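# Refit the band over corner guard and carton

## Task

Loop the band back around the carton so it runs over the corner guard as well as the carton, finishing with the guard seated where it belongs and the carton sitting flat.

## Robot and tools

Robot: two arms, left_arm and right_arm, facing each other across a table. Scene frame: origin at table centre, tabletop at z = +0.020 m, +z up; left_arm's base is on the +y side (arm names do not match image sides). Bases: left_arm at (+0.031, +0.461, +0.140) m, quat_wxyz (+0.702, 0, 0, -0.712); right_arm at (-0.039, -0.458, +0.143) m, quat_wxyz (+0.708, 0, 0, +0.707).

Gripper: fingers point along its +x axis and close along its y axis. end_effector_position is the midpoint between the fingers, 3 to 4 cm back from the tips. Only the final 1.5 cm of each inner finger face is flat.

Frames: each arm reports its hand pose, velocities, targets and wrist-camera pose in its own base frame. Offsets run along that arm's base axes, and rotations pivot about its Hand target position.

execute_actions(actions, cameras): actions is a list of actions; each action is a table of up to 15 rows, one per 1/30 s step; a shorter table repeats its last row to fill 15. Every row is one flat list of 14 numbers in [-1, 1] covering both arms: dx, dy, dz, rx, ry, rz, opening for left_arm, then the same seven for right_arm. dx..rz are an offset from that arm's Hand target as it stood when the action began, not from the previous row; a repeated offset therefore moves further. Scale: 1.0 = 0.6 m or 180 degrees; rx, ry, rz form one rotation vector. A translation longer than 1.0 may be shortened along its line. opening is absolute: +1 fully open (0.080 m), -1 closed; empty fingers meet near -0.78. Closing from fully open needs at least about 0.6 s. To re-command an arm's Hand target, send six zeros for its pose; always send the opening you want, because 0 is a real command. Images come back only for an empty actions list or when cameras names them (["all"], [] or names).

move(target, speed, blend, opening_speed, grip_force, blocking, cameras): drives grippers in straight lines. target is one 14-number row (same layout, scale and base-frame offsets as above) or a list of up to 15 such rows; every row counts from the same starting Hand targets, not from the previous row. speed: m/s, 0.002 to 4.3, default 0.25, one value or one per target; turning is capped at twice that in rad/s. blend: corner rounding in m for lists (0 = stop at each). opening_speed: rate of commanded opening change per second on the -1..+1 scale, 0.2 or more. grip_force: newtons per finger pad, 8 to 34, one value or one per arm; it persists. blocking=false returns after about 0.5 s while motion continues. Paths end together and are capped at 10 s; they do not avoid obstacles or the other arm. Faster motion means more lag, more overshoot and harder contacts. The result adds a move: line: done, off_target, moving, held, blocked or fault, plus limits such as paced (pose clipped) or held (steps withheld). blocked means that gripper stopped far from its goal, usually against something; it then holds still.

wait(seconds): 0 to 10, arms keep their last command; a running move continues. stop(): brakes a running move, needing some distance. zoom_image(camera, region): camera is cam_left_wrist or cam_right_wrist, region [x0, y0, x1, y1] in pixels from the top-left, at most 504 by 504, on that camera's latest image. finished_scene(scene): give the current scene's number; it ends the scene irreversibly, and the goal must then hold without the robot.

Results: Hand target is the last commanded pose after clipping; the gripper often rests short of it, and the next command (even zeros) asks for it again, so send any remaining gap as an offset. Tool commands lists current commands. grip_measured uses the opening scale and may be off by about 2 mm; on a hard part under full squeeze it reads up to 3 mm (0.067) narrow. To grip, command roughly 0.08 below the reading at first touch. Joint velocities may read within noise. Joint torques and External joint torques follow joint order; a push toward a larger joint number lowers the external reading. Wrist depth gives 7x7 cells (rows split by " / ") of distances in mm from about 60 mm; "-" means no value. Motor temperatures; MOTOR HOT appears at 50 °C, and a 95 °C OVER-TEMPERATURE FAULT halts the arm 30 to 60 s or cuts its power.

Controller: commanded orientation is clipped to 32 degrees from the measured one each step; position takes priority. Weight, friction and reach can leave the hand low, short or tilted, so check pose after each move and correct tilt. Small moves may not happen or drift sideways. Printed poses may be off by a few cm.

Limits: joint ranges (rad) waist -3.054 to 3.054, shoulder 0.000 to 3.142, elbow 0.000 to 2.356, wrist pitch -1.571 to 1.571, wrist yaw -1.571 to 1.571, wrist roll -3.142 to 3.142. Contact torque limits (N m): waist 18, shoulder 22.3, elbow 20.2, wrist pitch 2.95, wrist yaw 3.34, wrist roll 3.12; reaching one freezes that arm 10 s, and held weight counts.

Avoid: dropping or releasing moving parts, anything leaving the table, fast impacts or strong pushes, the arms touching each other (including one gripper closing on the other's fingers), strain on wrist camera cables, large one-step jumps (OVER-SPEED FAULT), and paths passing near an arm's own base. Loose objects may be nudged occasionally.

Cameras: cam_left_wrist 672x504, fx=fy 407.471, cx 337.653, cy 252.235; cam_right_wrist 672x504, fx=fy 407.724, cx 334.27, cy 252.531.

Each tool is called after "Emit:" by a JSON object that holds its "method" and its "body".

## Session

Emit:
{"method": "execute_actions", "body": {"actions": []}}

Scene clock: 0.00 s.
left_arm: end_effector_position=(+0.3301, -0.1952, +0.2657) grip_measured=+1.000 end_effector_quat_wxyz=(+0.724, +0.465, +0.237, -0.452) | right_arm: end_effector_position=(+0.2078, -0.1784, +0.1902) grip_measured=+1.000 end_effector_quat_wxyz=(+0.818, +0.022, +0.570, +0.066)
Joint positions: left_arm=[-0.467 1.504 1.529 -0.91 0.172 0.995 0.08] | right_arm=[-0.903 1.475 1.359 -1.34 -0.357 -0.945 0.08]
Joint velocities: within noise
Joint torques (N m): no reading
External joint torques (N m): no reading
Motor temperatures (°C): left_arm=[23 24 23 27 24 24] | right_arm=[23 21 24 28 26 24]
Heat: left arm: hottest wrist pitch 27 °C (+0.0 °C/min); right arm: hottest wrist pitch 28 °C (+0.0 °C/min).
Wrist depth (mm): cam_left_wrist=[- - 1747 1563 1315 1158 1118 / - 1996 1733 1542 1347 1209 1080 / - 784 628 540 478 427 387 / 1818 661 596 519 466 413 375 / 541 673 559 497 448 408 - / - - 361 386 437 399 - / - - 360 398 420 389 72] | cam_right_wrist=[259 254 248 241 383 377 365 / 323 256 248 239 384 374 368 / 422 416 400 389 387 374 363 / 420 409 398 395 385 372 369 / 421 94 402 396 386 109 371 / - 78 401 393 382 86 76 / - 296 382 388 381 87 -]
Hand target: left_arm +0.3305, -0.1964, +0.2736; +0.730, +0.463, +0.226, -0.449 | right_arm +0.2101, -0.1797, +0.1954; +0.824, +0.012, +0.563, +0.063
Tool commands: left_gripper/opening=+1.0 right_gripper/opening=+1.0

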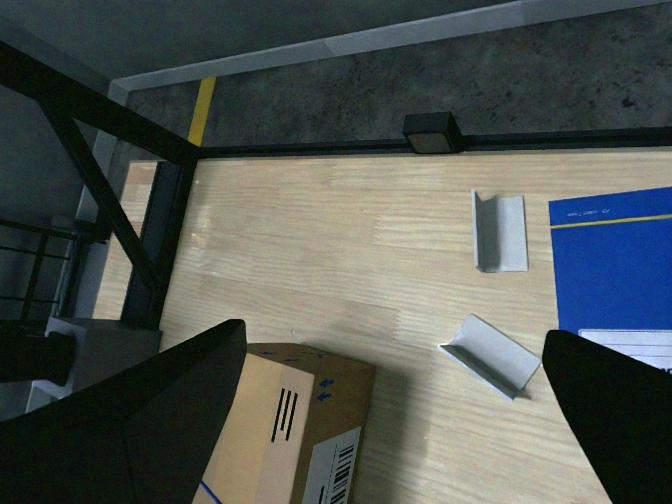

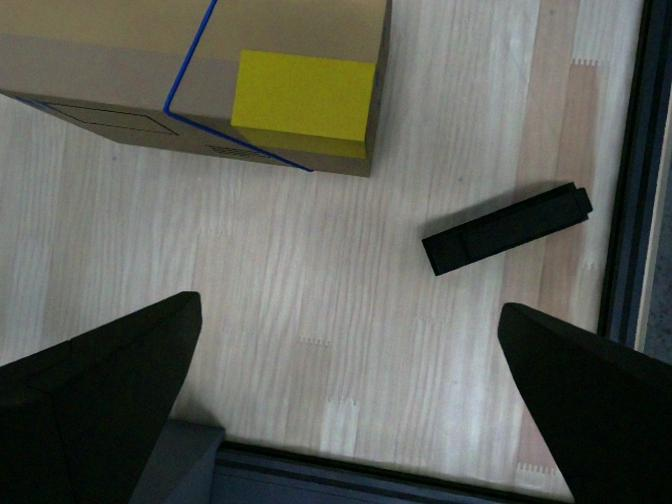

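Emit:
{"method": "move", "body": {"target": [-0.1,0.394,-0.256,-0.262,-0.066,0.3626,1,0.08,0.273,-0.187,-0.0289,-0.1305,-0.0639,-0.2], "speed": 0.3, "cameras": ["all"]}}

Scene clock: 14.93 s.
left_arm: end_effector_position=(+0.2705, +0.0421, +0.1191) grip_measured=+1.000 end_effector_quat_wxyz=(+0.984, -0.003, +0.181, +0.006) | right_arm: end_effector_position=(+0.2569, -0.0156, +0.0826) grip_measured=-0.197 end_effector_quat_wxyz=(+0.921, +0.013, +0.388, -0.040)
Joint positions: left_arm=[0.302 0.829 0.179 0.273 0.27 0.102 0.08] | right_arm=[-0.039 0.946 0.388 -0.241 0.037 0.027 0.026]
Joint torques (N m): left_arm=[0.14 -0.68 4.9 2.25 0.24 -0.09] | right_arm=[0.19 -1.48 4.37 2.19 0.25 0.21]
External joint torques (N m): left_arm=[0.16 0.69 -1.49 0.64 0.17 -0.1] | right_arm=[0.19 0.53 -1.93 0.81 0.24 0.21]
Heat: left arm: hottest wrist pitch 30 °C (+12.1 °C/min); right arm: hottest wrist pitch 29 °C (+4.0 °C/min).
Wrist depth (mm): cam_left_wrist=[1574 1760 - 2570 405 387 - / 1707 1694 776 - 621 771 - / 1979 2109 595 322 321 322 543 / 1632 465 479 340 326 318 444 / 1372 407 392 380 366 358 394 / - - 326 338 338 318 - / - - 293 295 293 293 72] | cam_right_wrist=[369 181 186 190 191 194 406 / 340 168 171 172 175 177 180 / 317 155 157 159 161 162 - / 155 148 150 152 154 - 164 / 280 276 195 229 103 286 296 / - - 62 265 83 - 282 / - - - 253 - - -]
Hand target: left_arm +0.2705, +0.0400, +0.1200; +0.985, +0.000, +0.174, +0.000 | right_arm +0.2581, -0.0159, +0.0832; +0.923, +0.018, +0.382, -0.043
Off the commanded pose: left_arm 0.002 m, 1 deg | right_arm 0.001 m, 1 deg.
move: done

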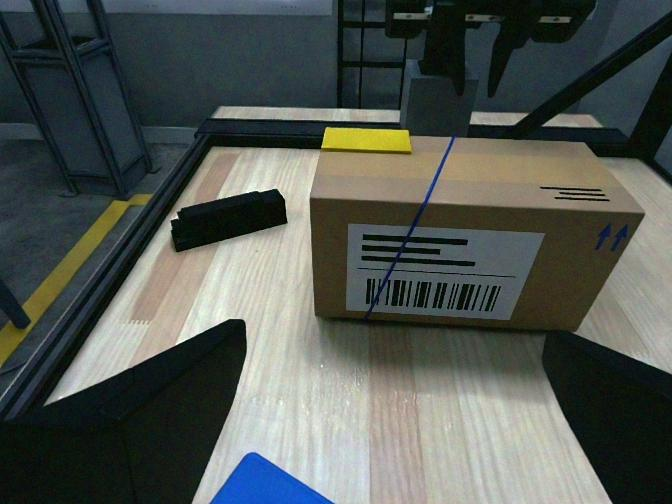

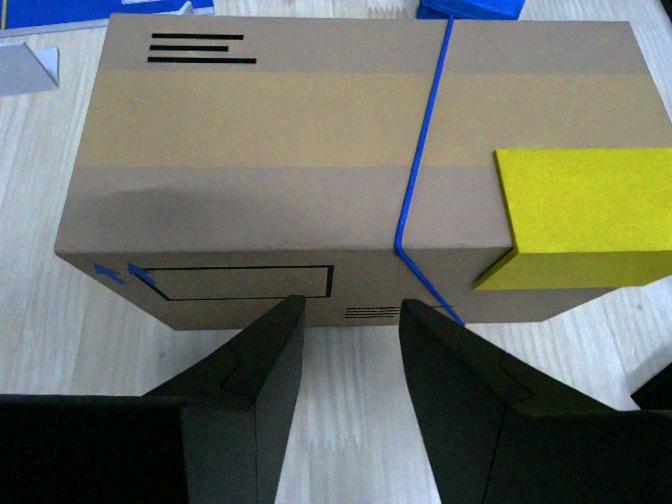

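Emit:
{"method": "move", "body": {"target": [0,0,0,0,0,0,1,0.039,-0.035,-0.05,0,0,0,-0.2], "speed": 0.15, "cameras": ["cam_right_wrist"]}}

Scene clock: 20.40 s.
left_arm: end_effector_position=(+0.2705, +0.0421, +0.1191) grip_measured=+1.000 end_effector_quat_wxyz=(+0.984, -0.003, +0.181, +0.006) | right_arm: end_effector_position=(+0.2799, -0.0388, +0.0518) grip_measured=-0.197 end_effector_quat_wxyz=(+0.920, +0.017, +0.389, -0.049)
Joint positions: left_arm=[0.302 0.829 0.179 0.273 0.27 0.102 0.08] | right_arm=[-0.154 1.185 0.357 0.028 -0.03 -0.042 0.026]
Joint torques (N m): left_arm=[0.14 -0.66 4.88 2.24 0.23 -0.09] | right_arm=[-0.04 -2.06 3.98 2.21 -0.23 -0.16]
External joint torques (N m): left_arm=[0.13 0.73 -1.56 0.62 0.17 -0.09] | right_arm=[-0.04 0.86 -1.69 0.85 -0.21 -0.16]
Motor temperatures (°C): left_arm=[23 25 25 32 24 24] | right_arm=[23 22 25 31 27 24]
Heat: left arm: hottest wrist pitch 32 °C (+14.7 °C/min); right arm: hottest wrist pitch 31 °C (+8.8 °C/min).
Wrist depth (mm): cam_left_wrist=[1542 1944 2090 426 375 380 - / 1760 1656 2090 - 412 771 - / 1979 1927 633 322 320 322 343 / 1668 454 458 340 325 317 439 / 1347 407 398 380 368 358 396 / - - 330 336 336 319 - / - - 286 293 293 295 72] | cam_right_wrist=[140 142 144 146 148 149 154 / 129 131 131 132 135 137 138 / - 121 122 123 124 - - / - 112 113 113 115 - 115 / 151 138 116 153 103 210 259 / - - 63 237 83 - 249 / - - - 225 - - -]
Hand target: left_arm +0.2705, +0.0400, +0.1200; +0.985, +0.000, +0.174, +0.000 | right_arm +0.2815, -0.0369, +0.0532; +0.923, +0.018, +0.382, -0.043
Off the commanded pose: left_arm 0.002 m, 1 deg | right_arm 0.003 m, 1 deg.
move: done
Images, in order (width x height): cam_right_wrist 672x504.

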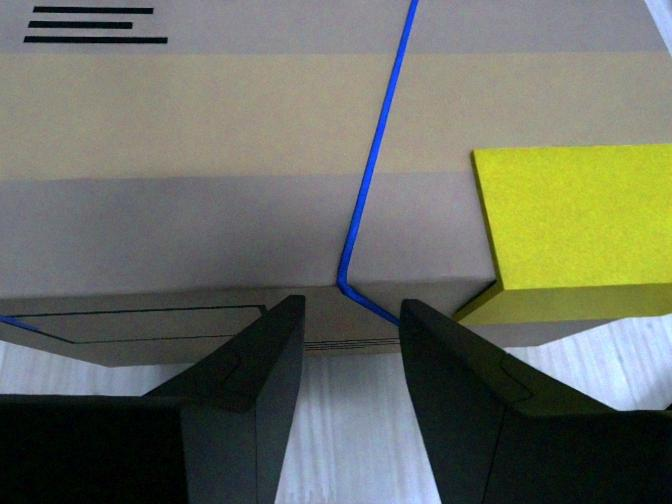

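Emit:
{"method": "move", "body": {"target": [[0,0,0,0,0,0,1,0.0122,0.0035,-0.0117,0,0,0,-0.2],[0,0,0,0,0,0,1,0.0122,0.0035,-0.0117,0,0,0,-1],[0,0,0,0,0,0,1,-0.043,0.0085,0.08,0,0,0,-1],[0,0,0,0,0,0,1,-0.06,-0.1757,0.08,0,0,0,-1]], "speed": [0.08,0.08,0.1,0.1], "opening_speed": 1.0, "blend": [0,0,0.005,0], "cameras": ["all"]}}

Emit:
{"method": "zoom_image", "body": {"camera": "cam_left_wrist", "region": [280, 100, 500, 360]}}

Scene clock: 32.07 s.
left_arm: end_effector_position=(+0.2705, +0.0421, +0.1191) grip_measured=+1.000 end_effector_quat_wxyz=(+0.984, -0.003, +0.181, +0.006) | right_arm: end_effector_position=(+0.2393, -0.1393, +0.0897) grip_measured=-0.758 end_effector_quat_wxyz=(+0.917, +0.030, +0.395, -0.047)
Joint positions: left_arm=[0.302 0.829 0.179 0.273 0.27 0.102 0.08] | right_arm=[-0.76 1.153 0.543 -0.323 -0.438 -0.496 0.001]
Joint torques (N m): left_arm=[0.15 -0.66 4.9 2.24 0.24 -0.09] | right_arm=[-0.05 -2.45 7.78 0.84 -0.52 -0.21]
External joint torques (N m): left_arm=[0.14 0.74 -1.57 0.61 0.18 -0.09] | right_arm=[-0.04 0.57 1.79 -0.33 -0.28 -0.21]
Heat: left arm: hottest wrist pitch 35 °C (+15.0 °C/min); right arm: hottest wrist pitch 33 °C (+9.4 °C/min).
Wrist depth (mm): cam_left_wrist=[1586 1961 - 404 569 - - / 1632 1944 - - - - 1789 / 2033 1961 598 324 321 323 360 / 1644 464 465 339 328 318 442 / 1363 408 394 382 369 359 396 / - - 326 336 337 318 - / - - 286 292 295 295 72] | cam_right_wrist=[196 197 198 198 404 404 1671 / 180 180 181 182 372 375 374 / 167 167 - - 342 343 333 / 161 182 191 215 315 318 316 / 272 286 265 95 299 292 270 / 278 282 - - - 249 283 / - - - - - - -]
Hand target: left_arm +0.2705, +0.0400, +0.1200; +0.985, +0.000, +0.174, +0.000 | right_arm +0.2455, -0.1423, +0.1012; +0.923, +0.018, +0.382, -0.043
Off the commanded pose: left_arm 0.002 m, 1 deg | right_arm 0.013 m, 2 deg.
move: off_target (right_arm)

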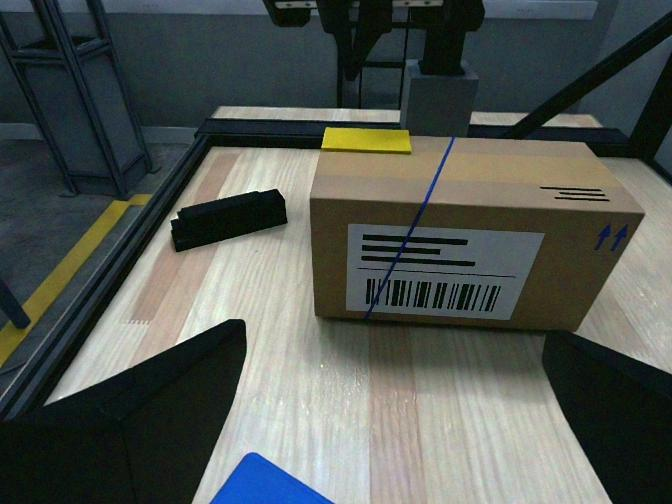

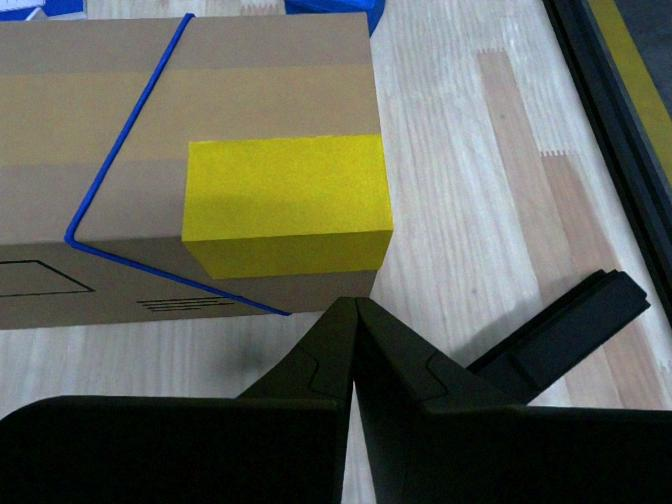

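Scaled by 1.938 from the camera's 672x504 image, which has a finer 960x720 frame.

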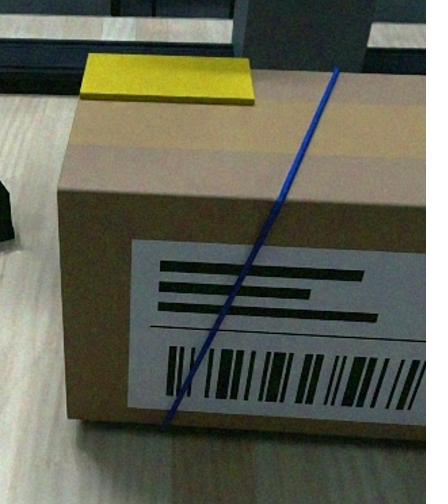

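Emit:
{"method": "move", "body": {"target": [[0,0,0,0,0,0,1,0.0,0.182,0.0,0,0,0,-0.2],[0,0,0,0,0,0,1,0.0267,0.182,-0.047,0,0,0,-0.2],[0,0,0,0,0,0,1,0.075,0.179,-0.0945,0,0,0,-0.2]], "speed": [0.15,0.12,0.06], "blend": [0.003,0.003,0], "cameras": ["cam_right_wrist"]}}

Scene clock: 39.10 s.
left_arm: end_effector_position=(+0.2705, +0.0421, +0.1191) grip_measured=+1.000 end_effector_quat_wxyz=(+0.984, -0.003, +0.181, +0.006) | right_arm: end_effector_position=(+0.2855, -0.0370, +0.0406) grip_measured=-0.203 end_effector_quat_wxyz=(+0.918, +0.016, +0.394, -0.045)
Joint positions: left_arm=[0.302 0.829 0.179 0.273 0.27 0.102 0.08] | right_arm=[-0.145 1.262 0.354 0.095 -0.03 -0.04 0.026]
Joint torques (N m): left_arm=[0.14 -0.66 4.89 2.24 0.24 -0.09] | right_arm=[0.41 -1.9 4.51 3.04 0.22 0.24]
External joint torques (N m): left_arm=[0.13 0.74 -1.53 0.63 0.18 -0.09] | right_arm=[0.44 1.34 -1.02 1.66 0.24 0.23]
Motor temperatures (°C): left_arm=[23 25 25 37 24 24] | right_arm=[23 22 27 33 27 24]
Heat: left arm: hottest wrist pitch 37 °C (+15.3 °C/min); right arm: hottest wrist pitch 33 °C (+7.7 °C/min).
Wrist depth (mm): cam_left_wrist=[1563 2051 1848 1597 380 383 1848 / 1656 1863 - 760 390 667 - / 1879 2171 599 323 321 323 362 / 1644 472 479 341 326 318 442 / 1372 407 395 382 370 359 396 / - - 328 338 336 318 - / - - 293 294 295 295 72] | cam_right_wrist=[123 125 125 128 129 131 131 / 115 114 116 117 119 120 123 / - 107 108 109 110 109 108 / - 98 100 101 101 100 100 / 139 123 84 136 106 188 245 / 227 - 62 226 76 - 239 / - - - 215 - - -]
Hand target: left_arm +0.2705, +0.0400, +0.1200; +0.985, +0.000, +0.174, +0.000 | right_arm +0.2905, -0.0349, +0.0445; +0.923, +0.018, +0.382, -0.043
Off the commanded pose: left_arm 0.002 m, 1 deg | right_arm 0.007 m, 2 deg.
move: done
Images, in order (width x height): cam_right_wrist 672x504.

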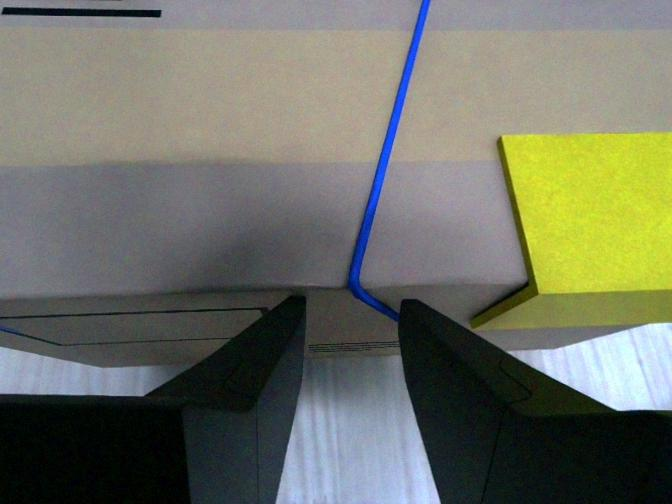

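Emit:
{"method": "move", "body": {"target": [[0,0,0,0,0,0,1,0.013,-0.001,0.006,0,0,0,-0.2],[0,0,0,0,0,0,1,0.013,-0.001,0.006,0,0,0,-1],[0,0,0,0,0,0,1,-0.012,0.0025,0.042,0,0,0,-1]], "speed": 0.08, "opening_speed": 1.0, "cameras": ["cam_right_wrist"]}}

Scene clock: 48.67 s.
left_arm: end_effector_position=(+0.2705, +0.0421, +0.1191) grip_measured=+1.000 end_effector_quat_wxyz=(+0.984, -0.003, +0.181, +0.006) | right_arm: end_effector_position=(+0.2746, -0.0356, +0.0558) grip_measured=-0.758 end_effector_quat_wxyz=(+0.915, +0.015, +0.401, -0.047)
Joint positions: left_arm=[0.302 0.829 0.179 0.273 0.27 0.102 0.08] | right_arm=[-0.14 1.148 0.376 -0.053 -0.021 -0.037 0.001]
Joint torques (N m): left_arm=[0.15 -0.67 4.89 2.25 0.24 -0.09] | right_arm=[0.32 -3.37 7.6 1.04 -0.02 0.23]
External joint torques (N m): left_arm=[0.14 0.67 -1.42 0.67 0.18 -0.09] | right_arm=[0.31 -0.59 1.85 -0.28 0 0.23]
Heat: left arm: hottest wrist pitch 38 °C (+13.6 °C/min); right arm: hottest wrist pitch 37 °C (+11.1 °C/min).
Wrist depth (mm): cam_left_wrist=[1531 1895 - 1632 380 375 - / 1720 2129 1996 2033 618 779 - / 2070 1944 598 322 320 322 342 / 1632 464 479 341 327 317 440 / 1307 409 392 380 370 359 392 / - - 327 337 335 316 - / - - 303 295 293 294 72] | cam_right_wrist=[141 142 144 147 149 150 154 / 130 132 133 134 137 140 141 / - 123 125 126 127 - - / - 116 117 119 121 - - / 244 175 161 95 201 258 266 / 239 243 - - - 252 255 / - - - - - - -]
Hand target: left_arm +0.2705, +0.0400, +0.1200; +0.985, +0.000, +0.174, +0.000 | right_arm +0.2833, -0.0334, +0.0697; +0.923, +0.018, +0.382, -0.043
Off the commanded pose: left_arm 0.002 m, 1 deg | right_arm 0.016 m, 2 deg.
move: off_target (right_arm); target 2's new opening was sent with right_arm's hand 0.019 m and 3 deg from that target
Images, in order (width x height): cam_right_wrist 672x504.

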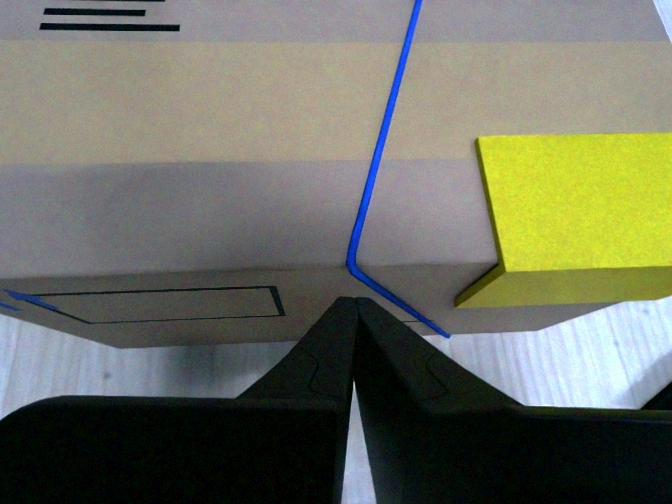

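Emit:
{"method": "move", "body": {"target": [0,0,0,0,0,0,1,0.018,-0.0027,-0.0287,0,0,0,-0.2], "speed": 0.04, "cameras": ["cam_right_wrist"]}}

Scene clock: 56.37 s.
left_arm: end_effector_position=(+0.2705, +0.0421, +0.1191) grip_measured=+1.000 end_effector_quat_wxyz=(+0.984, -0.003, +0.181, +0.006) | right_arm: end_effector_position=(+0.2857, -0.0371, +0.0449) grip_measured=-0.204 end_effector_quat_wxyz=(+0.915, +0.015, +0.400, -0.047)
Joint positions: left_arm=[0.302 0.829 0.179 0.273 0.27 0.102 0.08] | right_arm=[-0.14 1.248 0.376 0.049 -0.021 -0.037 0.026]
Joint torques (N m): left_arm=[0.14 -0.66 4.89 2.25 0.24 -0.09] | right_arm=[0.01 -1.69 5.86 3.11 -0.1 0.21]
External joint torques (N m): left_arm=[0.15 0.78 -1.64 0.6 0.17 -0.1] | right_arm=[0.01 1.51 0.34 1.78 -0.08 0.2]
Heat: left arm: hottest wrist pitch 39 °C (+12.8 °C/min); right arm: hottest wrist pitch 36 °C (+8.5 °C/min).
Wrist depth (mm): cam_left_wrist=[1553 2236 - 406 375 359 - / 1720 2033 - - 392 654 - / 1944 1911 601 319 321 321 361 / 1620 479 475 340 325 318 443 / 1363 409 398 383 369 357 396 / - - 325 337 337 318 - / - - 285 295 292 294 72] | cam_right_wrist=[126 128 129 132 132 135 138 / 117 118 121 121 125 125 128 / - 111 112 114 114 - 112 / - 103 104 105 105 - - / 140 122 83 121 108 137 251 / - - 62 230 76 - 242 / - - - 219 - - -]
Hand target: left_arm +0.2705, +0.0400, +0.1200; +0.985, +0.000, +0.174, +0.000 | right_arm +0.2941, -0.0350, +0.0524; +0.923, +0.018, +0.382, -0.043
Off the commanded pose: left_arm 0.002 m, 1 deg | right_arm 0.012 m, 2 deg.
move: off_target (right_arm)
Images, in order (width x height): cam_right_wrist 672x504.

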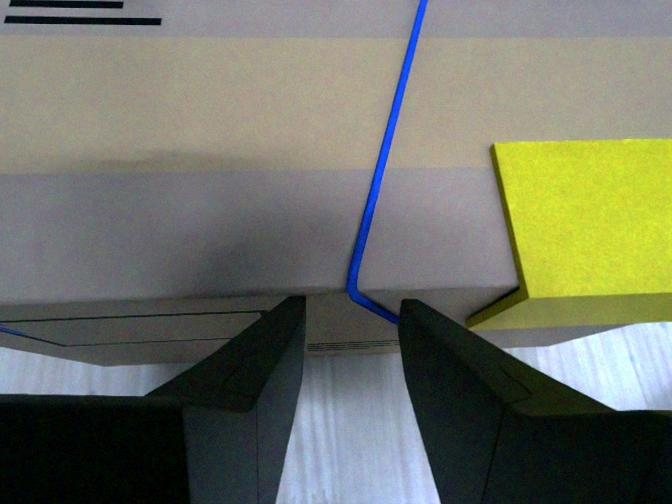

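Emit:
{"method": "move", "body": {"target": [[0,0,0,0,0,0,1,0.004,-0.0005,0.013,0,0,0,-0.2],[0,0,0,0,0,0,1,0.009,-0.001,0.009,0,0,0,-0.2]], "speed": 0.04, "cameras": ["cam_right_wrist"]}}

Scene clock: 60.37 s.
left_arm: end_effector_position=(+0.2705, +0.0421, +0.1191) grip_measured=+1.000 end_effector_quat_wxyz=(+0.984, -0.003, +0.181, +0.006) | right_arm: end_effector_position=(+0.2851, -0.0370, +0.0433) grip_measured=-0.203 end_effector_quat_wxyz=(+0.912, +0.016, +0.407, -0.047)
Joint positions: left_arm=[0.302 0.829 0.179 0.273 0.27 0.102 0.08] | right_arm=[-0.14 1.255 0.383 0.034 -0.021 -0.037 0.026]
Joint torques (N m): left_arm=[0.15 -0.67 4.89 2.24 0.24 -0.09] | right_arm=[0.25 -2.18 7.83 2.52 0.01 0.24]
External joint torques (N m): left_arm=[0.13 0.75 -1.6 0.61 0.18 -0.1] | right_arm=[0.24 1.08 2.31 1.2 0.03 0.23]
Motor temperatures (°C): left_arm=[23 24 26 40 24 24] | right_arm=[23 22 29 38 27 24]
Heat: left arm: hottest wrist pitch 40 °C (+13.1 °C/min); right arm: hottest wrist pitch 38 °C (+10.1 °C/min).
Wrist depth (mm): cam_left_wrist=[1521 2051 - 401 376 363 1707 / 1733 1848 - 705 394 660 - / 1927 1944 644 322 321 323 363 / 1620 459 455 338 327 316 444 / 1263 407 395 380 371 361 394 / - - 328 338 337 319 - / - - 285 294 296 294 72] | cam_right_wrist=[123 125 126 129 130 132 134 / 115 115 118 118 121 122 125 / - 109 110 112 112 - - / - 101 102 104 103 - - / 146 126 84 143 108 142 248 / - - 62 230 76 - 241 / - - - 218 - - -]
Hand target: left_arm +0.2705, +0.0400, +0.1200; +0.985, +0.000, +0.174, +0.000 | right_arm +0.2995, -0.0356, +0.0578; +0.923, +0.018, +0.382, -0.043
Off the commanded pose: left_arm 0.002 m, 1 deg | right_arm 0.021 m, 3 deg.
move: off_target (right_arm)
Images, in order (width x height): cam_right_wrist 672x504.

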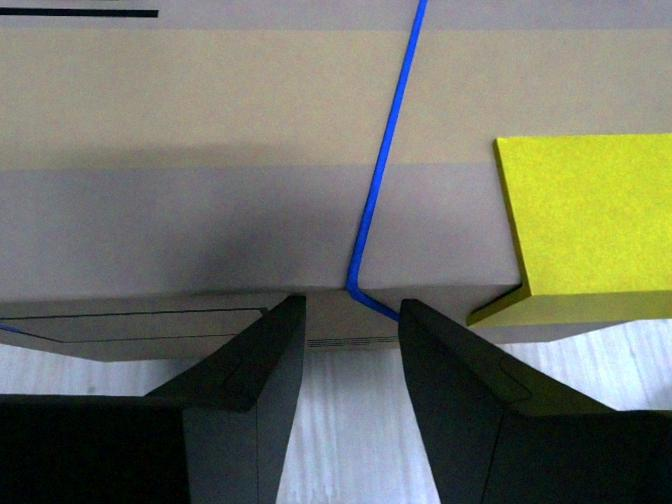

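Emit:
{"method": "move", "body": {"target": [[0,0,0,0,0,0,1,-0.0275,0.003,0.025,0,-0.018,0,-0.2],[0,0,0,0,0,0,1,-0.006,0.001,0.004,0,-0.018,0,-0.2]], "speed": 0.05, "cameras": ["cam_right_wrist"]}}

Scene clock: 66.53 s.
left_arm: end_effector_position=(+0.2705, +0.0421, +0.1191) grip_measured=+1.000 end_effector_quat_wxyz=(+0.984, -0.003, +0.181, +0.006) | right_arm: end_effector_position=(+0.2941, -0.0376, +0.0583) grip_measured=-0.203 end_effector_quat_wxyz=(+0.930, +0.014, +0.363, -0.047)
Joint positions: left_arm=[0.302 0.829 0.179 0.273 0.27 0.102 0.08] | right_arm=[-0.14 1.223 0.368 0.111 -0.026 -0.034 0.026]
Joint torques (N m): left_arm=[0.14 -0.66 4.89 2.25 0.23 -0.09] | right_arm=[-0.07 -2.55 3.98 2.31 -0.18 0.25]
External joint torques (N m): left_arm=[0.14 0.73 -1.56 0.63 0.17 -0.09] | right_arm=[-0.09 0.61 -1.66 0.9 -0.16 0.25]
Heat: left arm: hottest wrist pitch 40 °C (+12.1 °C/min); right arm: hottest wrist pitch 38 °C (+10.1 °C/min).
Wrist depth (mm): cam_left_wrist=[1521 1694 - 2090 364 363 1424 / 1668 1632 - 2214 372 726 1733 / 1848 1863 633 339 323 321 365 / 1644 479 460 341 326 318 443 / 1339 406 392 383 368 361 396 / - - 326 336 336 315 - / - - 286 293 293 294 72] | cam_right_wrist=[358 364 379 387 166 343 404 / - 145 147 148 153 154 155 / 128 131 132 136 137 140 140 / 120 121 122 123 125 - 127 / - 112 112 114 116 115 - / - - 62 215 76 - 255 / - - - 230 - - -]
Hand target: left_arm +0.2705, +0.0400, +0.1200; +0.985, +0.000, +0.174, +0.000 | right_arm +0.2959, -0.0350, +0.0602; +0.934, +0.019, +0.355, -0.043
Off the commanded pose: left_arm 0.002 m, 1 deg | right_arm 0.004 m, 1 deg.
move: done
Images, in order (width x height): cam_right_wrist 672x504.

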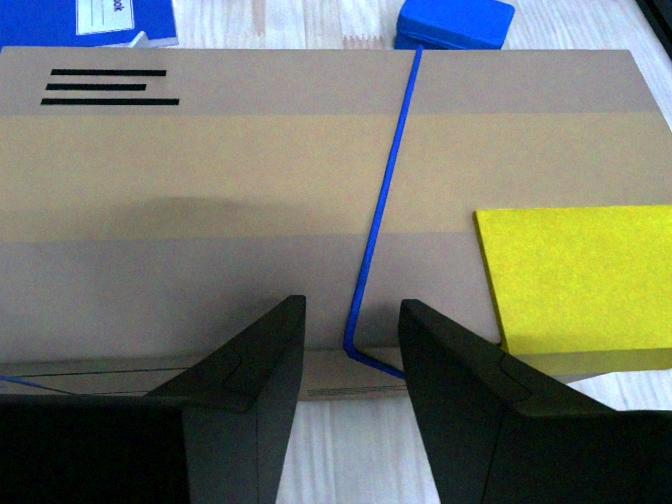

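Emit:
{"method": "move", "body": {"target": [[0,0,0,0,0,0,1,-0.0117,0.001,-0.0217,0,0,0,-0.2],[0,0,0,0,0,0,1,-0.0117,0.001,-0.0217,0,0,0,-1],[0,0,0,0,0,0,1,-0.0317,0.003,0.018,0,0,0,-1]], "speed": 0.06, "opening_speed": 1.0, "cameras": ["cam_right_wrist"]}}

Scene clock: 74.47 s.
left_arm: end_effector_position=(+0.2705, +0.0421, +0.1191) grip_measured=+1.000 end_effector_quat_wxyz=(+0.984, -0.003, +0.181, +0.006) | right_arm: end_effector_position=(+0.2712, -0.0335, +0.0603) grip_measured=-0.758 end_effector_quat_wxyz=(+0.928, +0.015, +0.370, -0.045)
Joint positions: left_arm=[0.302 0.829 0.179 0.273 0.27 0.102 0.08] | right_arm=[-0.139 1.085 0.32 0.005 -0.029 -0.034 0.001]
Joint torques (N m): left_arm=[0.16 -0.68 4.89 2.24 0.24 -0.09] | right_arm=[0.11 -3.15 6.77 1.11 -0.18 0.07]
External joint torques (N m): left_arm=[0.17 0.73 -1.58 0.61 0.17 -0.1] | right_arm=[0.09 -0.68 0.87 -0.3 -0.16 0.07]
Heat: left arm: hottest wrist pitch 41 °C (+11.1 °C/min); right arm: hottest wrist pitch 37 °C (+8.1 °C/min).
Wrist depth (mm): cam_left_wrist=[1574 1818 1911 1944 390 390 1620 / 1681 1863 834 2171 391 813 1979 / 1818 1833 599 339 322 324 548 / 1720 456 460 340 328 318 439 / 1347 405 391 382 371 359 396 / - - 325 336 336 320 - / - - 293 293 293 293 72] | cam_right_wrist=[158 159 163 165 167 170 175 / - 145 148 148 151 154 154 / - 132 133 135 138 - 137 / 121 123 125 127 128 - 125 / 182 166 157 95 164 228 271 / 245 250 - - - 258 261 / - - - - - - -]
Hand target: left_arm +0.2705, +0.0400, +0.1200; +0.985, +0.000, +0.174, +0.000 | right_arm +0.2769, -0.0332, +0.0710; +0.934, +0.019, +0.355, -0.043
Off the commanded pose: left_arm 0.002 m, 1 deg | right_arm 0.012 m, 2 deg.
move: off_target (right_arm)
Images, in order (width x height): cam_right_wrist 672x504.

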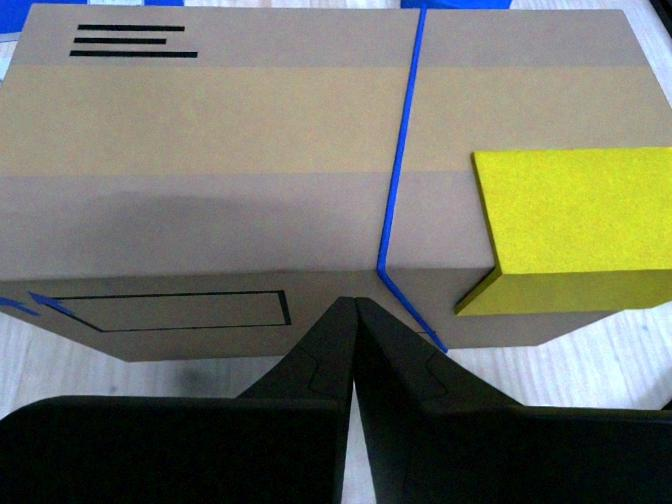

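Emit:
{"method": "move", "body": {"target": [[0,0,0,0,0,0,1,0.0227,-0.013,-0.0133,0,0,0,-0.2],[0,0,0,0,0,0,1,0.0227,-0.013,-0.05,0,0,0,-0.2],[0,0,0,0,0,0,1,0.0227,-0.013,-0.05,0,0,0,-1]], "speed": 0.06, "opening_speed": 1.0, "cameras": ["cam_right_wrist"]}}

Emit:
{"method": "zoom_image", "body": {"camera": "cam_right_wrist", "region": [270, 220, 450, 370]}}

Scene clock: 82.60 s.
left_arm: end_effector_position=(+0.2705, +0.0421, +0.1191) grip_measured=+1.000 end_effector_quat_wxyz=(+0.984, -0.003, +0.181, +0.006) | right_arm: end_effector_position=(+0.2876, -0.0421, +0.0455) grip_measured=-0.757 end_effector_quat_wxyz=(+0.935, +0.020, +0.352, -0.044)
Joint positions: left_arm=[0.302 0.829 0.179 0.273 0.27 0.102 0.08] | right_arm=[-0.18 1.245 0.296 0.227 -0.067 -0.049 0.001]
Joint torques (N m): left_arm=[0.13 -0.67 4.89 2.25 0.24 -0.09] | right_arm=[0.25 0.55 4.68 2.57 0.2 -0.11]
External joint torques (N m): left_arm=[0.13 0.77 -1.63 0.6 0.18 -0.09] | right_arm=[0.27 3.52 -0.63 1.17 0.23 -0.11]
Heat: left arm: hottest wrist pitch 42 °C (+9.1 °C/min); right arm: hottest wrist pitch 37 °C (+5.0 °C/min).
Wrist depth (mm): cam_left_wrist=[1563 1542 - 408 377 373 - / 1656 2236 - 1961 373 656 - / 1911 1927 637 338 323 322 547 / 1553 468 480 336 322 314 328 / 1323 408 396 382 369 356 393 / - - 327 338 340 318 - / - - 286 294 294 292 72] | cam_right_wrist=[150 150 153 158 156 158 164 / - 134 136 135 139 141 142 / - 122 123 124 124 122 - / - 112 111 113 113 - - / - 112 114 95 114 129 - / 169 175 - - - 241 246 / - - - - - - -]
Hand target: left_arm +0.2705, +0.0400, +0.1200; +0.985, +0.000, +0.174, +0.000 | right_arm +0.2905, -0.0410, +0.0410; +0.934, +0.019, +0.355, -0.043
Off the commanded pose: left_arm 0.002 m, 1 deg | right_arm 0.005 m, 1 deg.
move: done
Images, in order (width x height): cam_right_wrist 672x504.

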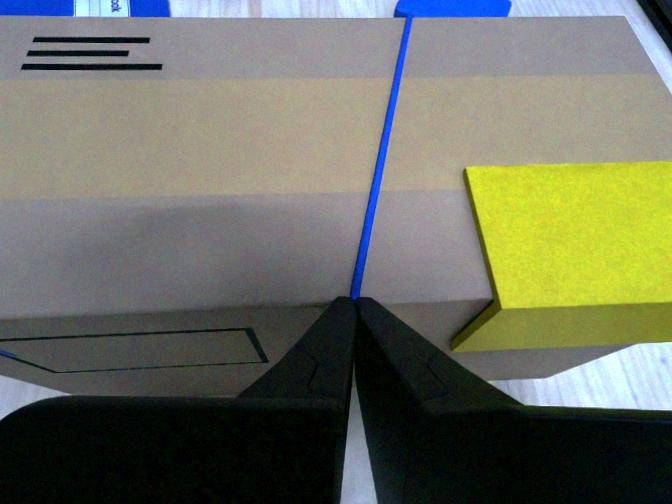

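Scaled by 2.800 from the camera's 672x504 image, which has a finer 960x720 frame.

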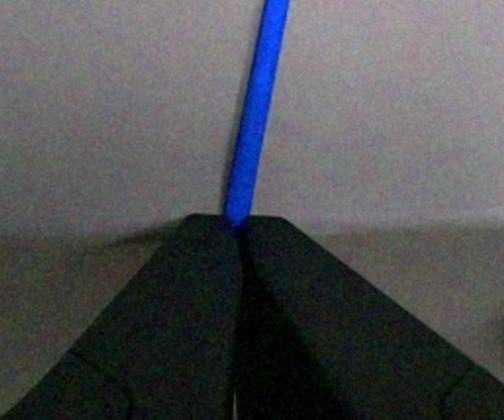

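Emit:
{"method": "move", "body": {"target": [[0,0,0,0,0,0,1,-0.025,0.002,0.04,0,0,0,-1],[0,0,0,0,0,0,1,-0.045,0.004,0.085,0,0,0,-1]], "speed": 0.05, "blend": 0.004, "cameras": ["cam_right_wrist"]}}

Scene clock: 86.87 s.
left_arm: end_effector_position=(+0.2705, +0.0421, +0.1191) grip_measured=+1.000 end_effector_quat_wxyz=(+0.984, -0.003, +0.181, +0.006) | right_arm: end_effector_position=(+0.2553, -0.0414, +0.0740) grip_measured=-0.757 end_effector_quat_wxyz=(+0.924, +0.021, +0.379, -0.052)
Joint positions: left_arm=[0.302 0.829 0.179 0.273 0.27 0.102 0.08] | right_arm=[-0.195 0.962 0.346 -0.165 -0.059 -0.059 0.001]
Joint torques (N m): left_arm=[0.14 -0.67 4.9 2.24 0.24 -0.09] | right_arm=[0.23 -3.49 8.34 0.82 -0.31 -0.2]
External joint torques (N m): left_arm=[0.14 0.72 -1.59 0.61 0.18 -0.09] | right_arm=[0.23 -1.52 2.21 -0.54 -0.28 -0.2]
Heat: left arm: hottest wrist pitch 42 °C (+8.0 °C/min); right arm: hottest wrist pitch 37 °C (+4.0 °C/min).
Wrist depth (mm): cam_left_wrist=[1597 1895 - 419 383 383 - / 1707 1927 - - 623 - - / 1944 1996 632 322 323 324 575 / 1720 479 478 338 322 315 329 / 1397 407 392 380 368 356 396 / - - 327 336 336 318 - / - - 293 294 293 295 72] | cam_right_wrist=[175 176 177 181 182 185 406 / 159 160 162 163 168 171 362 / 148 147 149 150 150 - - / 143 146 162 160 161 174 300 / 269 239 223 95 256 280 287 / 259 263 - - - 269 267 / - - - - - - -]
Hand target: left_arm +0.2705, +0.0400, +0.1200; +0.985, +0.000, +0.174, +0.000 | right_arm +0.2635, -0.0386, +0.0920; +0.934, +0.019, +0.355, -0.043
Off the commanded pose: left_arm 0.002 m, 1 deg | right_arm 0.020 m, 3 deg.
move: off_target (right_arm)
Images, in order (width x height): cam_right_wrist 672x504.

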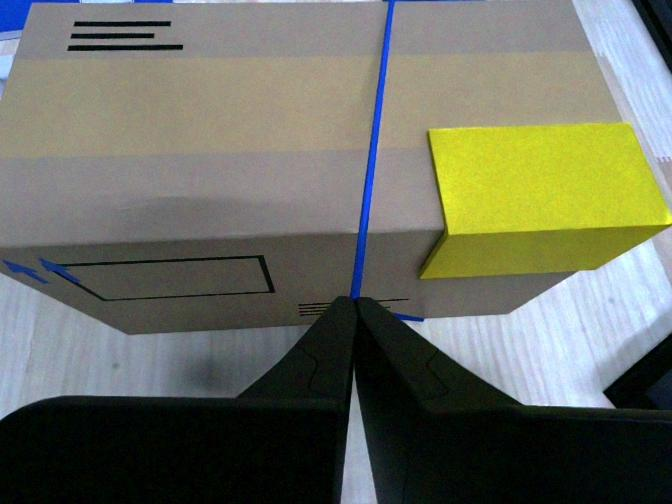

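Emit:
{"method": "move", "body": {"target": [[0,0,0,0,0,0,1,0,0,0.017,0,0,0,-1],[0,0,0,0,0,0,1,-0.0143,-0.149,0.02,0,0,0,-1]], "speed": 0.09, "blend": 0.005, "cameras": ["all"]}}

Emit:
{"method": "zoom_image", "body": {"camera": "cam_left_wrist", "region": [280, 100, 500, 360]}}

Scene clock: 91.97 s.
left_arm: end_effector_position=(+0.2705, +0.0421, +0.1191) grip_measured=+1.000 end_effector_quat_wxyz=(+0.984, -0.003, +0.181, +0.006) | right_arm: end_effector_position=(+0.2488, -0.1176, +0.0858) grip_measured=-0.757 end_effector_quat_wxyz=(+0.925, +0.029, +0.377, -0.031)
Joint positions: left_arm=[0.302 0.829 0.179 0.273 0.27 0.102 0.08] | right_arm=[-0.671 1.119 0.48 -0.238 -0.429 -0.421 0.001]
Joint torques (N m): left_arm=[0.14 -0.66 4.9 2.24 0.23 -0.1] | right_arm=[-1.01 -3.32 9.1 1.01 -0.22 -0.15]
External joint torques (N m): left_arm=[0.15 0.72 -1.53 0.63 0.17 -0.1] | right_arm=[-0.99 -0.46 3.02 -0.25 0 -0.15]
Heat: left arm: hottest wrist pitch 42 °C (+7.0 °C/min); right arm: hottest wrist pitch 36 °C (+3.0 °C/min).
Wrist depth (mm): cam_left_wrist=[1668 2014 - 405 569 1927 - / 1747 1863 - 671 619 - - / 1879 1979 635 319 322 323 342 / 1668 476 477 336 326 315 329 / 1363 411 396 383 371 352 394 / - - 328 339 336 320 - / - - 294 295 293 294 72] | cam_right_wrist=[201 201 201 201 406 418 415 / 182 182 182 183 189 376 369 / 167 167 167 157 337 345 344 / 159 158 157 156 318 316 315 / 248 250 230 95 293 294 285 / 278 281 - - - 277 238 / - - - - - - -]
Hand target: left_arm +0.2705, +0.0400, +0.1200; +0.985, +0.000, +0.174, +0.000 | right_arm +0.2550, -0.1280, +0.1040; +0.934, +0.019, +0.355, -0.043
Off the commanded pose: left_arm 0.002 m, 1 deg | right_arm 0.022 m, 3 deg.
move: off_target (right_arm)

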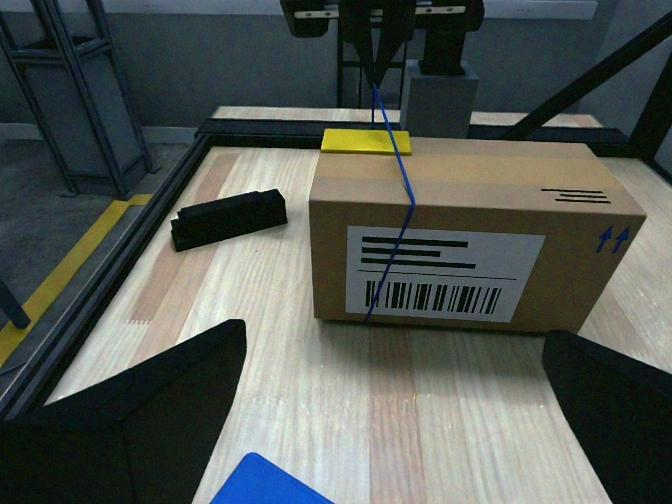

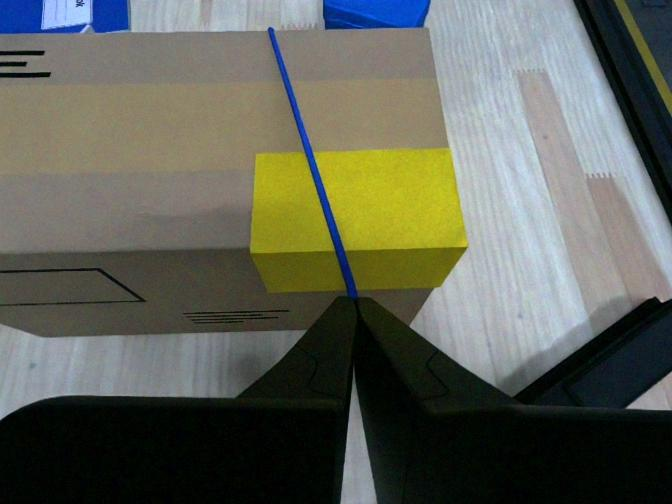

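Scaled by 1.938 from the camera's 672x504 image, which has a finer 960x720 frame.

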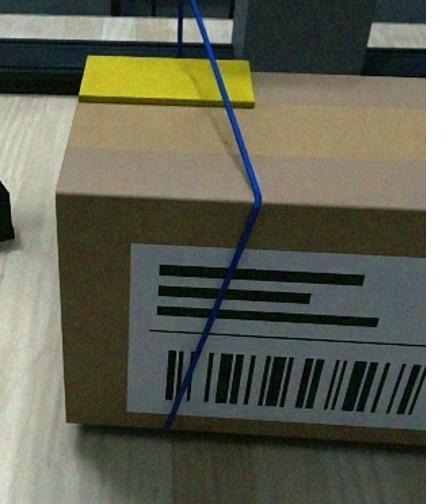

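Emit:
{"method": "move", "body": {"target": [[0,0,0,0,0,0,1,-0.0055,-0.065,0,0,0,0,-1],[0,0,0,0,0,0,1,0.0017,0.0187,0,0,0,0,-1],[0,0,0,0,0,0,1,0.0367,0.0153,-0.045,0,0,0,-1]], "speed": 0.09, "blend": [0.002,0.003,0], "cameras": ["all"]}}

Emit:
{"method": "zoom_image", "body": {"camera": "cam_left_wrist", "region": [280, 100, 500, 360]}}

Scene clock: 100.27 s.
left_arm: end_effector_position=(+0.2705, +0.0421, +0.1191) grip_measured=+1.000 end_effector_quat_wxyz=(+0.984, -0.003, +0.181, +0.006) | right_arm: end_effector_position=(+0.2760, -0.1146, +0.0726) grip_measured=-0.757 end_effector_quat_wxyz=(+0.930, +0.020, +0.366, -0.033)
Joint positions: left_arm=[0.302 0.829 0.179 0.273 0.27 0.102 0.08] | right_arm=[-0.574 1.242 0.466 -0.043 -0.365 -0.347 0.001]
Joint torques (N m): left_arm=[0.14 -0.68 4.9 2.25 0.23 -0.09] | right_arm=[-0.19 -3.28 4.38 2.32 0.04 0.22]
External joint torques (N m): left_arm=[0.14 0.72 -1.54 0.63 0.17 -0.09] | right_arm=[-0.17 0.08 -1.29 1.04 0.22 0.22]
Heat: left arm: hottest wrist pitch 42 °C (+5.1 °C/min); right arm: hottest wrist pitch 35 °C (+1.0 °C/min).
Wrist depth (mm): cam_left_wrist=[1707 2150 - 393 380 - 2109 / 1694 1863 - 834 - 796 - / 2033 1979 635 322 324 323 549 / 1747 471 457 331 323 315 330 / 1292 409 394 381 370 357 395 / - - 329 337 335 318 - / - - 292 294 294 293 72] | cam_right_wrist=[383 398 404 182 400 410 1555 / 163 165 166 166 171 369 362 / 151 150 153 155 155 333 336 / 136 138 136 - - 306 308 / 145 147 135 94 130 282 286 / 256 226 - - - 266 260 / - - - - - - -]
Hand target: left_arm +0.2705, +0.0400, +0.1200; +0.985, +0.000, +0.174, +0.000 | right_arm +0.2770, -0.1188, +0.0770; +0.934, +0.019, +0.355, -0.043
Off the commanded pose: left_arm 0.002 m, 1 deg | right_arm 0.006 m, 2 deg.
move: done

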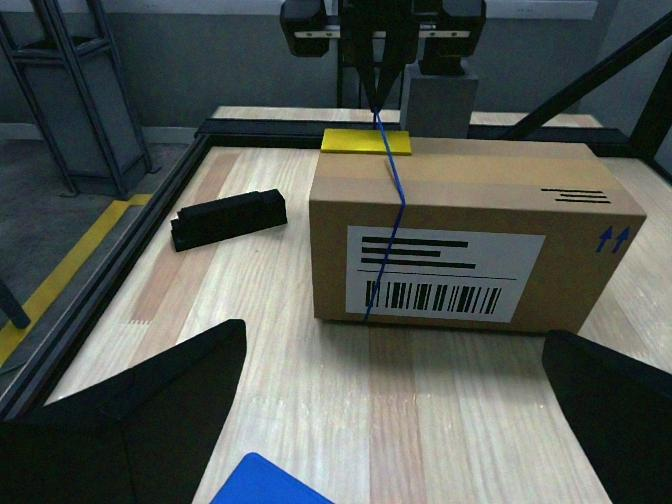

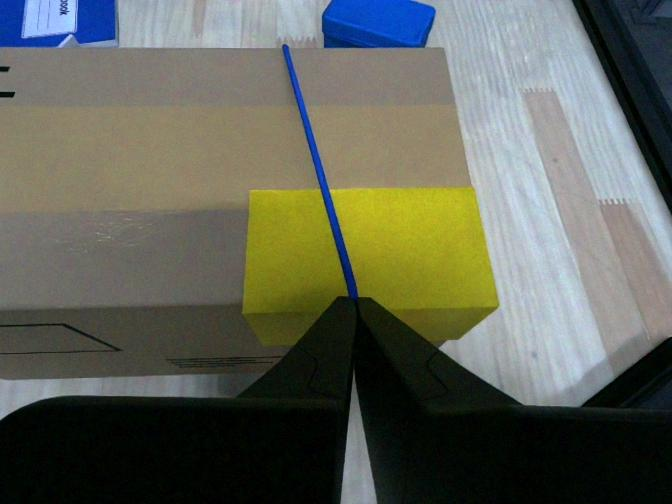

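Scaled by 1.938 from the camera's 672x504 image, which has a finer 960x720 frame.

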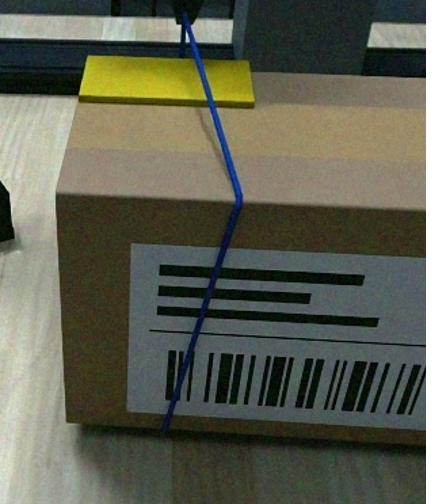

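Emit:
{"method": "move", "body": {"target": [[0,0,0,0,0,0,1,-0.004,0,-0.015,0,0,0,-1],[0,0,0,0,0,0,1,-0.004,0,-0.015,0,0,0,-0.4],[0,0,0,0,0,0,1,-0.08,0.008,0.06,0,0,0,-0.4],[0.254,-0.065,-0.075,0.0056,0.1382,-0.025,1,-0.17,0.014,0.09,0,0,0,-0.4],[0.254,-0.065,-0.075,0.0056,0.1382,-0.025,-0.2,-0.17,0.014,0.09,0,0,0,-0.4]], "speed": [0.08,0.1,0.15,0.25,0.25], "opening_speed": 1.2, "cameras": ["all"]}}

Scene clock: 115.40 s.
left_arm: end_effector_position=(+0.4155, +0.0029, +0.0667) grip_measured=-0.196 end_effector_quat_wxyz=(+0.919, +0.012, +0.393, -0.034) | right_arm: end_effector_position=(+0.1713, -0.1082, +0.1175) grip_measured=-0.403 end_effector_quat_wxyz=(+0.927, +0.038, +0.371, -0.044)
Joint positions: left_arm=[0.035 1.707 0.875 0.021 0.077 0.075 0.026] | right_arm=[-1.01 0.769 0.497 -0.742 -0.621 -0.701 0.017]
Joint torques (N m): left_arm=[-0.08 -5.87 8.05 0.69 -0.18 -0.09] | right_arm=[-0.32 -1.07 7.9 0.72 -0.61 -0.16]
External joint torques (N m): left_arm=[-0.13 0.92 2.3 -0.67 -0.21 -0.1] | right_arm=[-0.33 -0.15 1.71 -0.34 -0.28 -0.16]
Heat: left arm: hottest wrist pitch 42 °C (+3.0 °C/min); right arm: hottest wrist pitch 36 °C (+1.0 °C/min).
Wrist depth (mm): cam_left_wrist=[383 366 163 165 165 164 162 / 298 153 152 151 150 148 147 / 311 142 141 140 139 138 138 / 291 280 176 177 193 180 182 / 268 268 261 256 262 258 258 / 251 253 - 243 239 - 243 / - - - 230 227 - -] | cam_right_wrist=[259 259 259 258 467 469 1777 / 232 231 231 229 436 430 1544 / 229 233 239 273 391 392 381 / 345 314 323 334 356 358 343 / 332 332 339 336 327 320 331 / 318 - - 299 86 314 311 / - - - 282 - - -]
Hand target: left_arm +0.4229, +0.0010, +0.0750; +0.923, +0.015, +0.382, -0.037 | right_arm +0.1750, -0.1104, +0.1310; +0.934, +0.019, +0.355, -0.043
Off the commanded pose: left_arm 0.011 m, 1 deg | right_arm 0.014 m, 3 deg.
move: off_target (left_arm, right_arm); target 5's new opening was sent with left_arm's hand 0.011 m and 1 deg from that target

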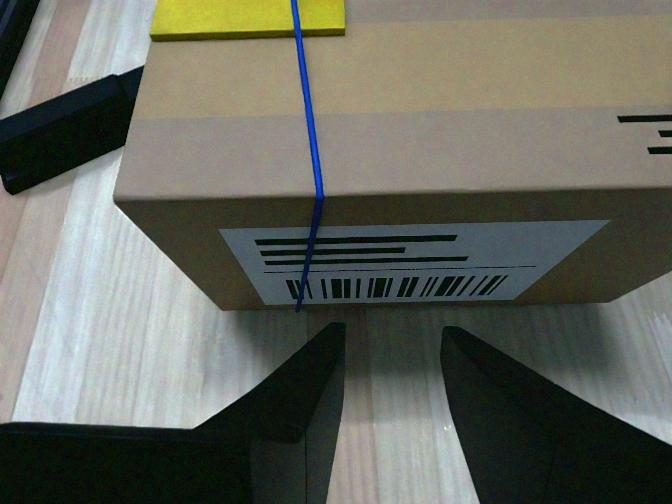

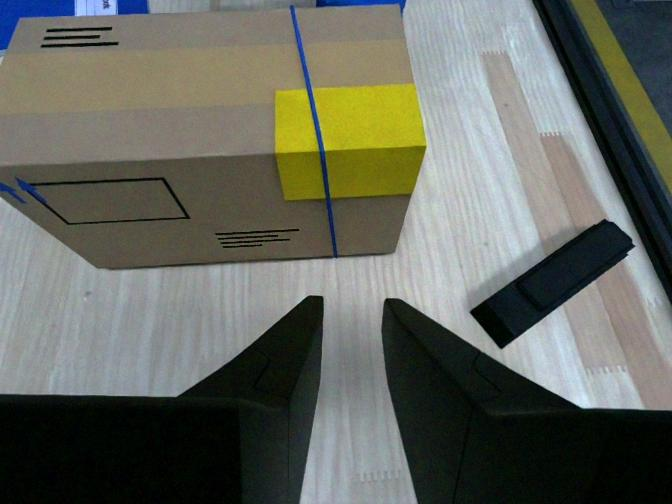

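Emit:
{"method": "move", "body": {"target": [0.0897,0.0268,-0.014,0,-0.012,0,-0.2,0,0,0,0,0,0,-0.4], "speed": 0.15, "cameras": ["cam_left_wrist"]}}

Scene clock: 123.03 s.
left_arm: end_effector_position=(+0.4631, +0.0146, +0.0564) grip_measured=-0.196 end_effector_quat_wxyz=(+0.923, +0.012, +0.384, -0.035) | right_arm: end_effector_position=(+0.1713, -0.1082, +0.1175) grip_measured=-0.403 end_effector_quat_wxyz=(+0.927, +0.038, +0.371, -0.044)
Joint positions: left_arm=[0.064 1.889 1.047 0.049 0.1 0.095 0.026] | right_arm=[-1.01 0.769 0.497 -0.742 -0.621 -0.701 0.017]
Joint torques (N m): left_arm=[0.13 -5.86 9.48 1.86 0.06 0.15] | right_arm=[-0.19 -1.21 8.09 0.75 -0.68 -0.19]
External joint torques (N m): left_arm=[0.07 2.19 3.78 0.49 0.03 0.15] | right_arm=[-0.17 -0.27 1.87 -0.32 -0.34 -0.19]
Heat: left arm: hottest wrist pitch 39 °C (-1.0 °C/min); right arm: hottest wrist pitch 34 °C (-4.1 °C/min).
Wrist depth (mm): cam_left_wrist=[372 383 - 151 152 151 149 / 333 269 135 134 137 136 135 / 261 125 124 125 129 124 123 / 280 116 116 113 114 113 112 / 253 110 110 108 107 108 109 / 242 240 - 202 203 - 226 / - - - 220 217 - -] | cam_right_wrist=[258 258 259 258 472 476 1981 / 233 232 233 232 432 429 1555 / 229 234 238 274 391 392 393 / 345 314 325 333 357 358 346 / 331 330 335 335 326 319 329 / 315 - - 296 86 315 311 / - - - 280 - - -]
Hand target: left_arm +0.4767, +0.0171, +0.0666; +0.930, +0.016, +0.364, -0.036 | right_arm +0.1750, -0.1104, +0.1310; +0.934, +0.019, +0.355, -0.043
Off the commanded pose: left_arm 0.017 m, 2 deg | right_arm 0.014 m, 3 deg.
move: off_target (left_arm, right_arm)
Images, in order (width x height): cam_left_wrist 672x504.

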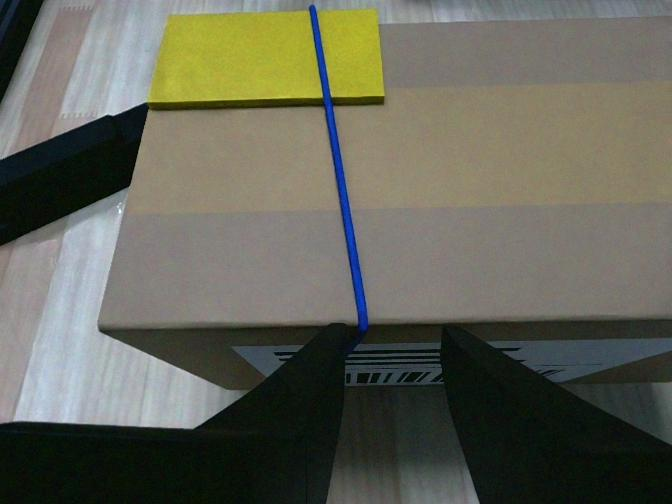

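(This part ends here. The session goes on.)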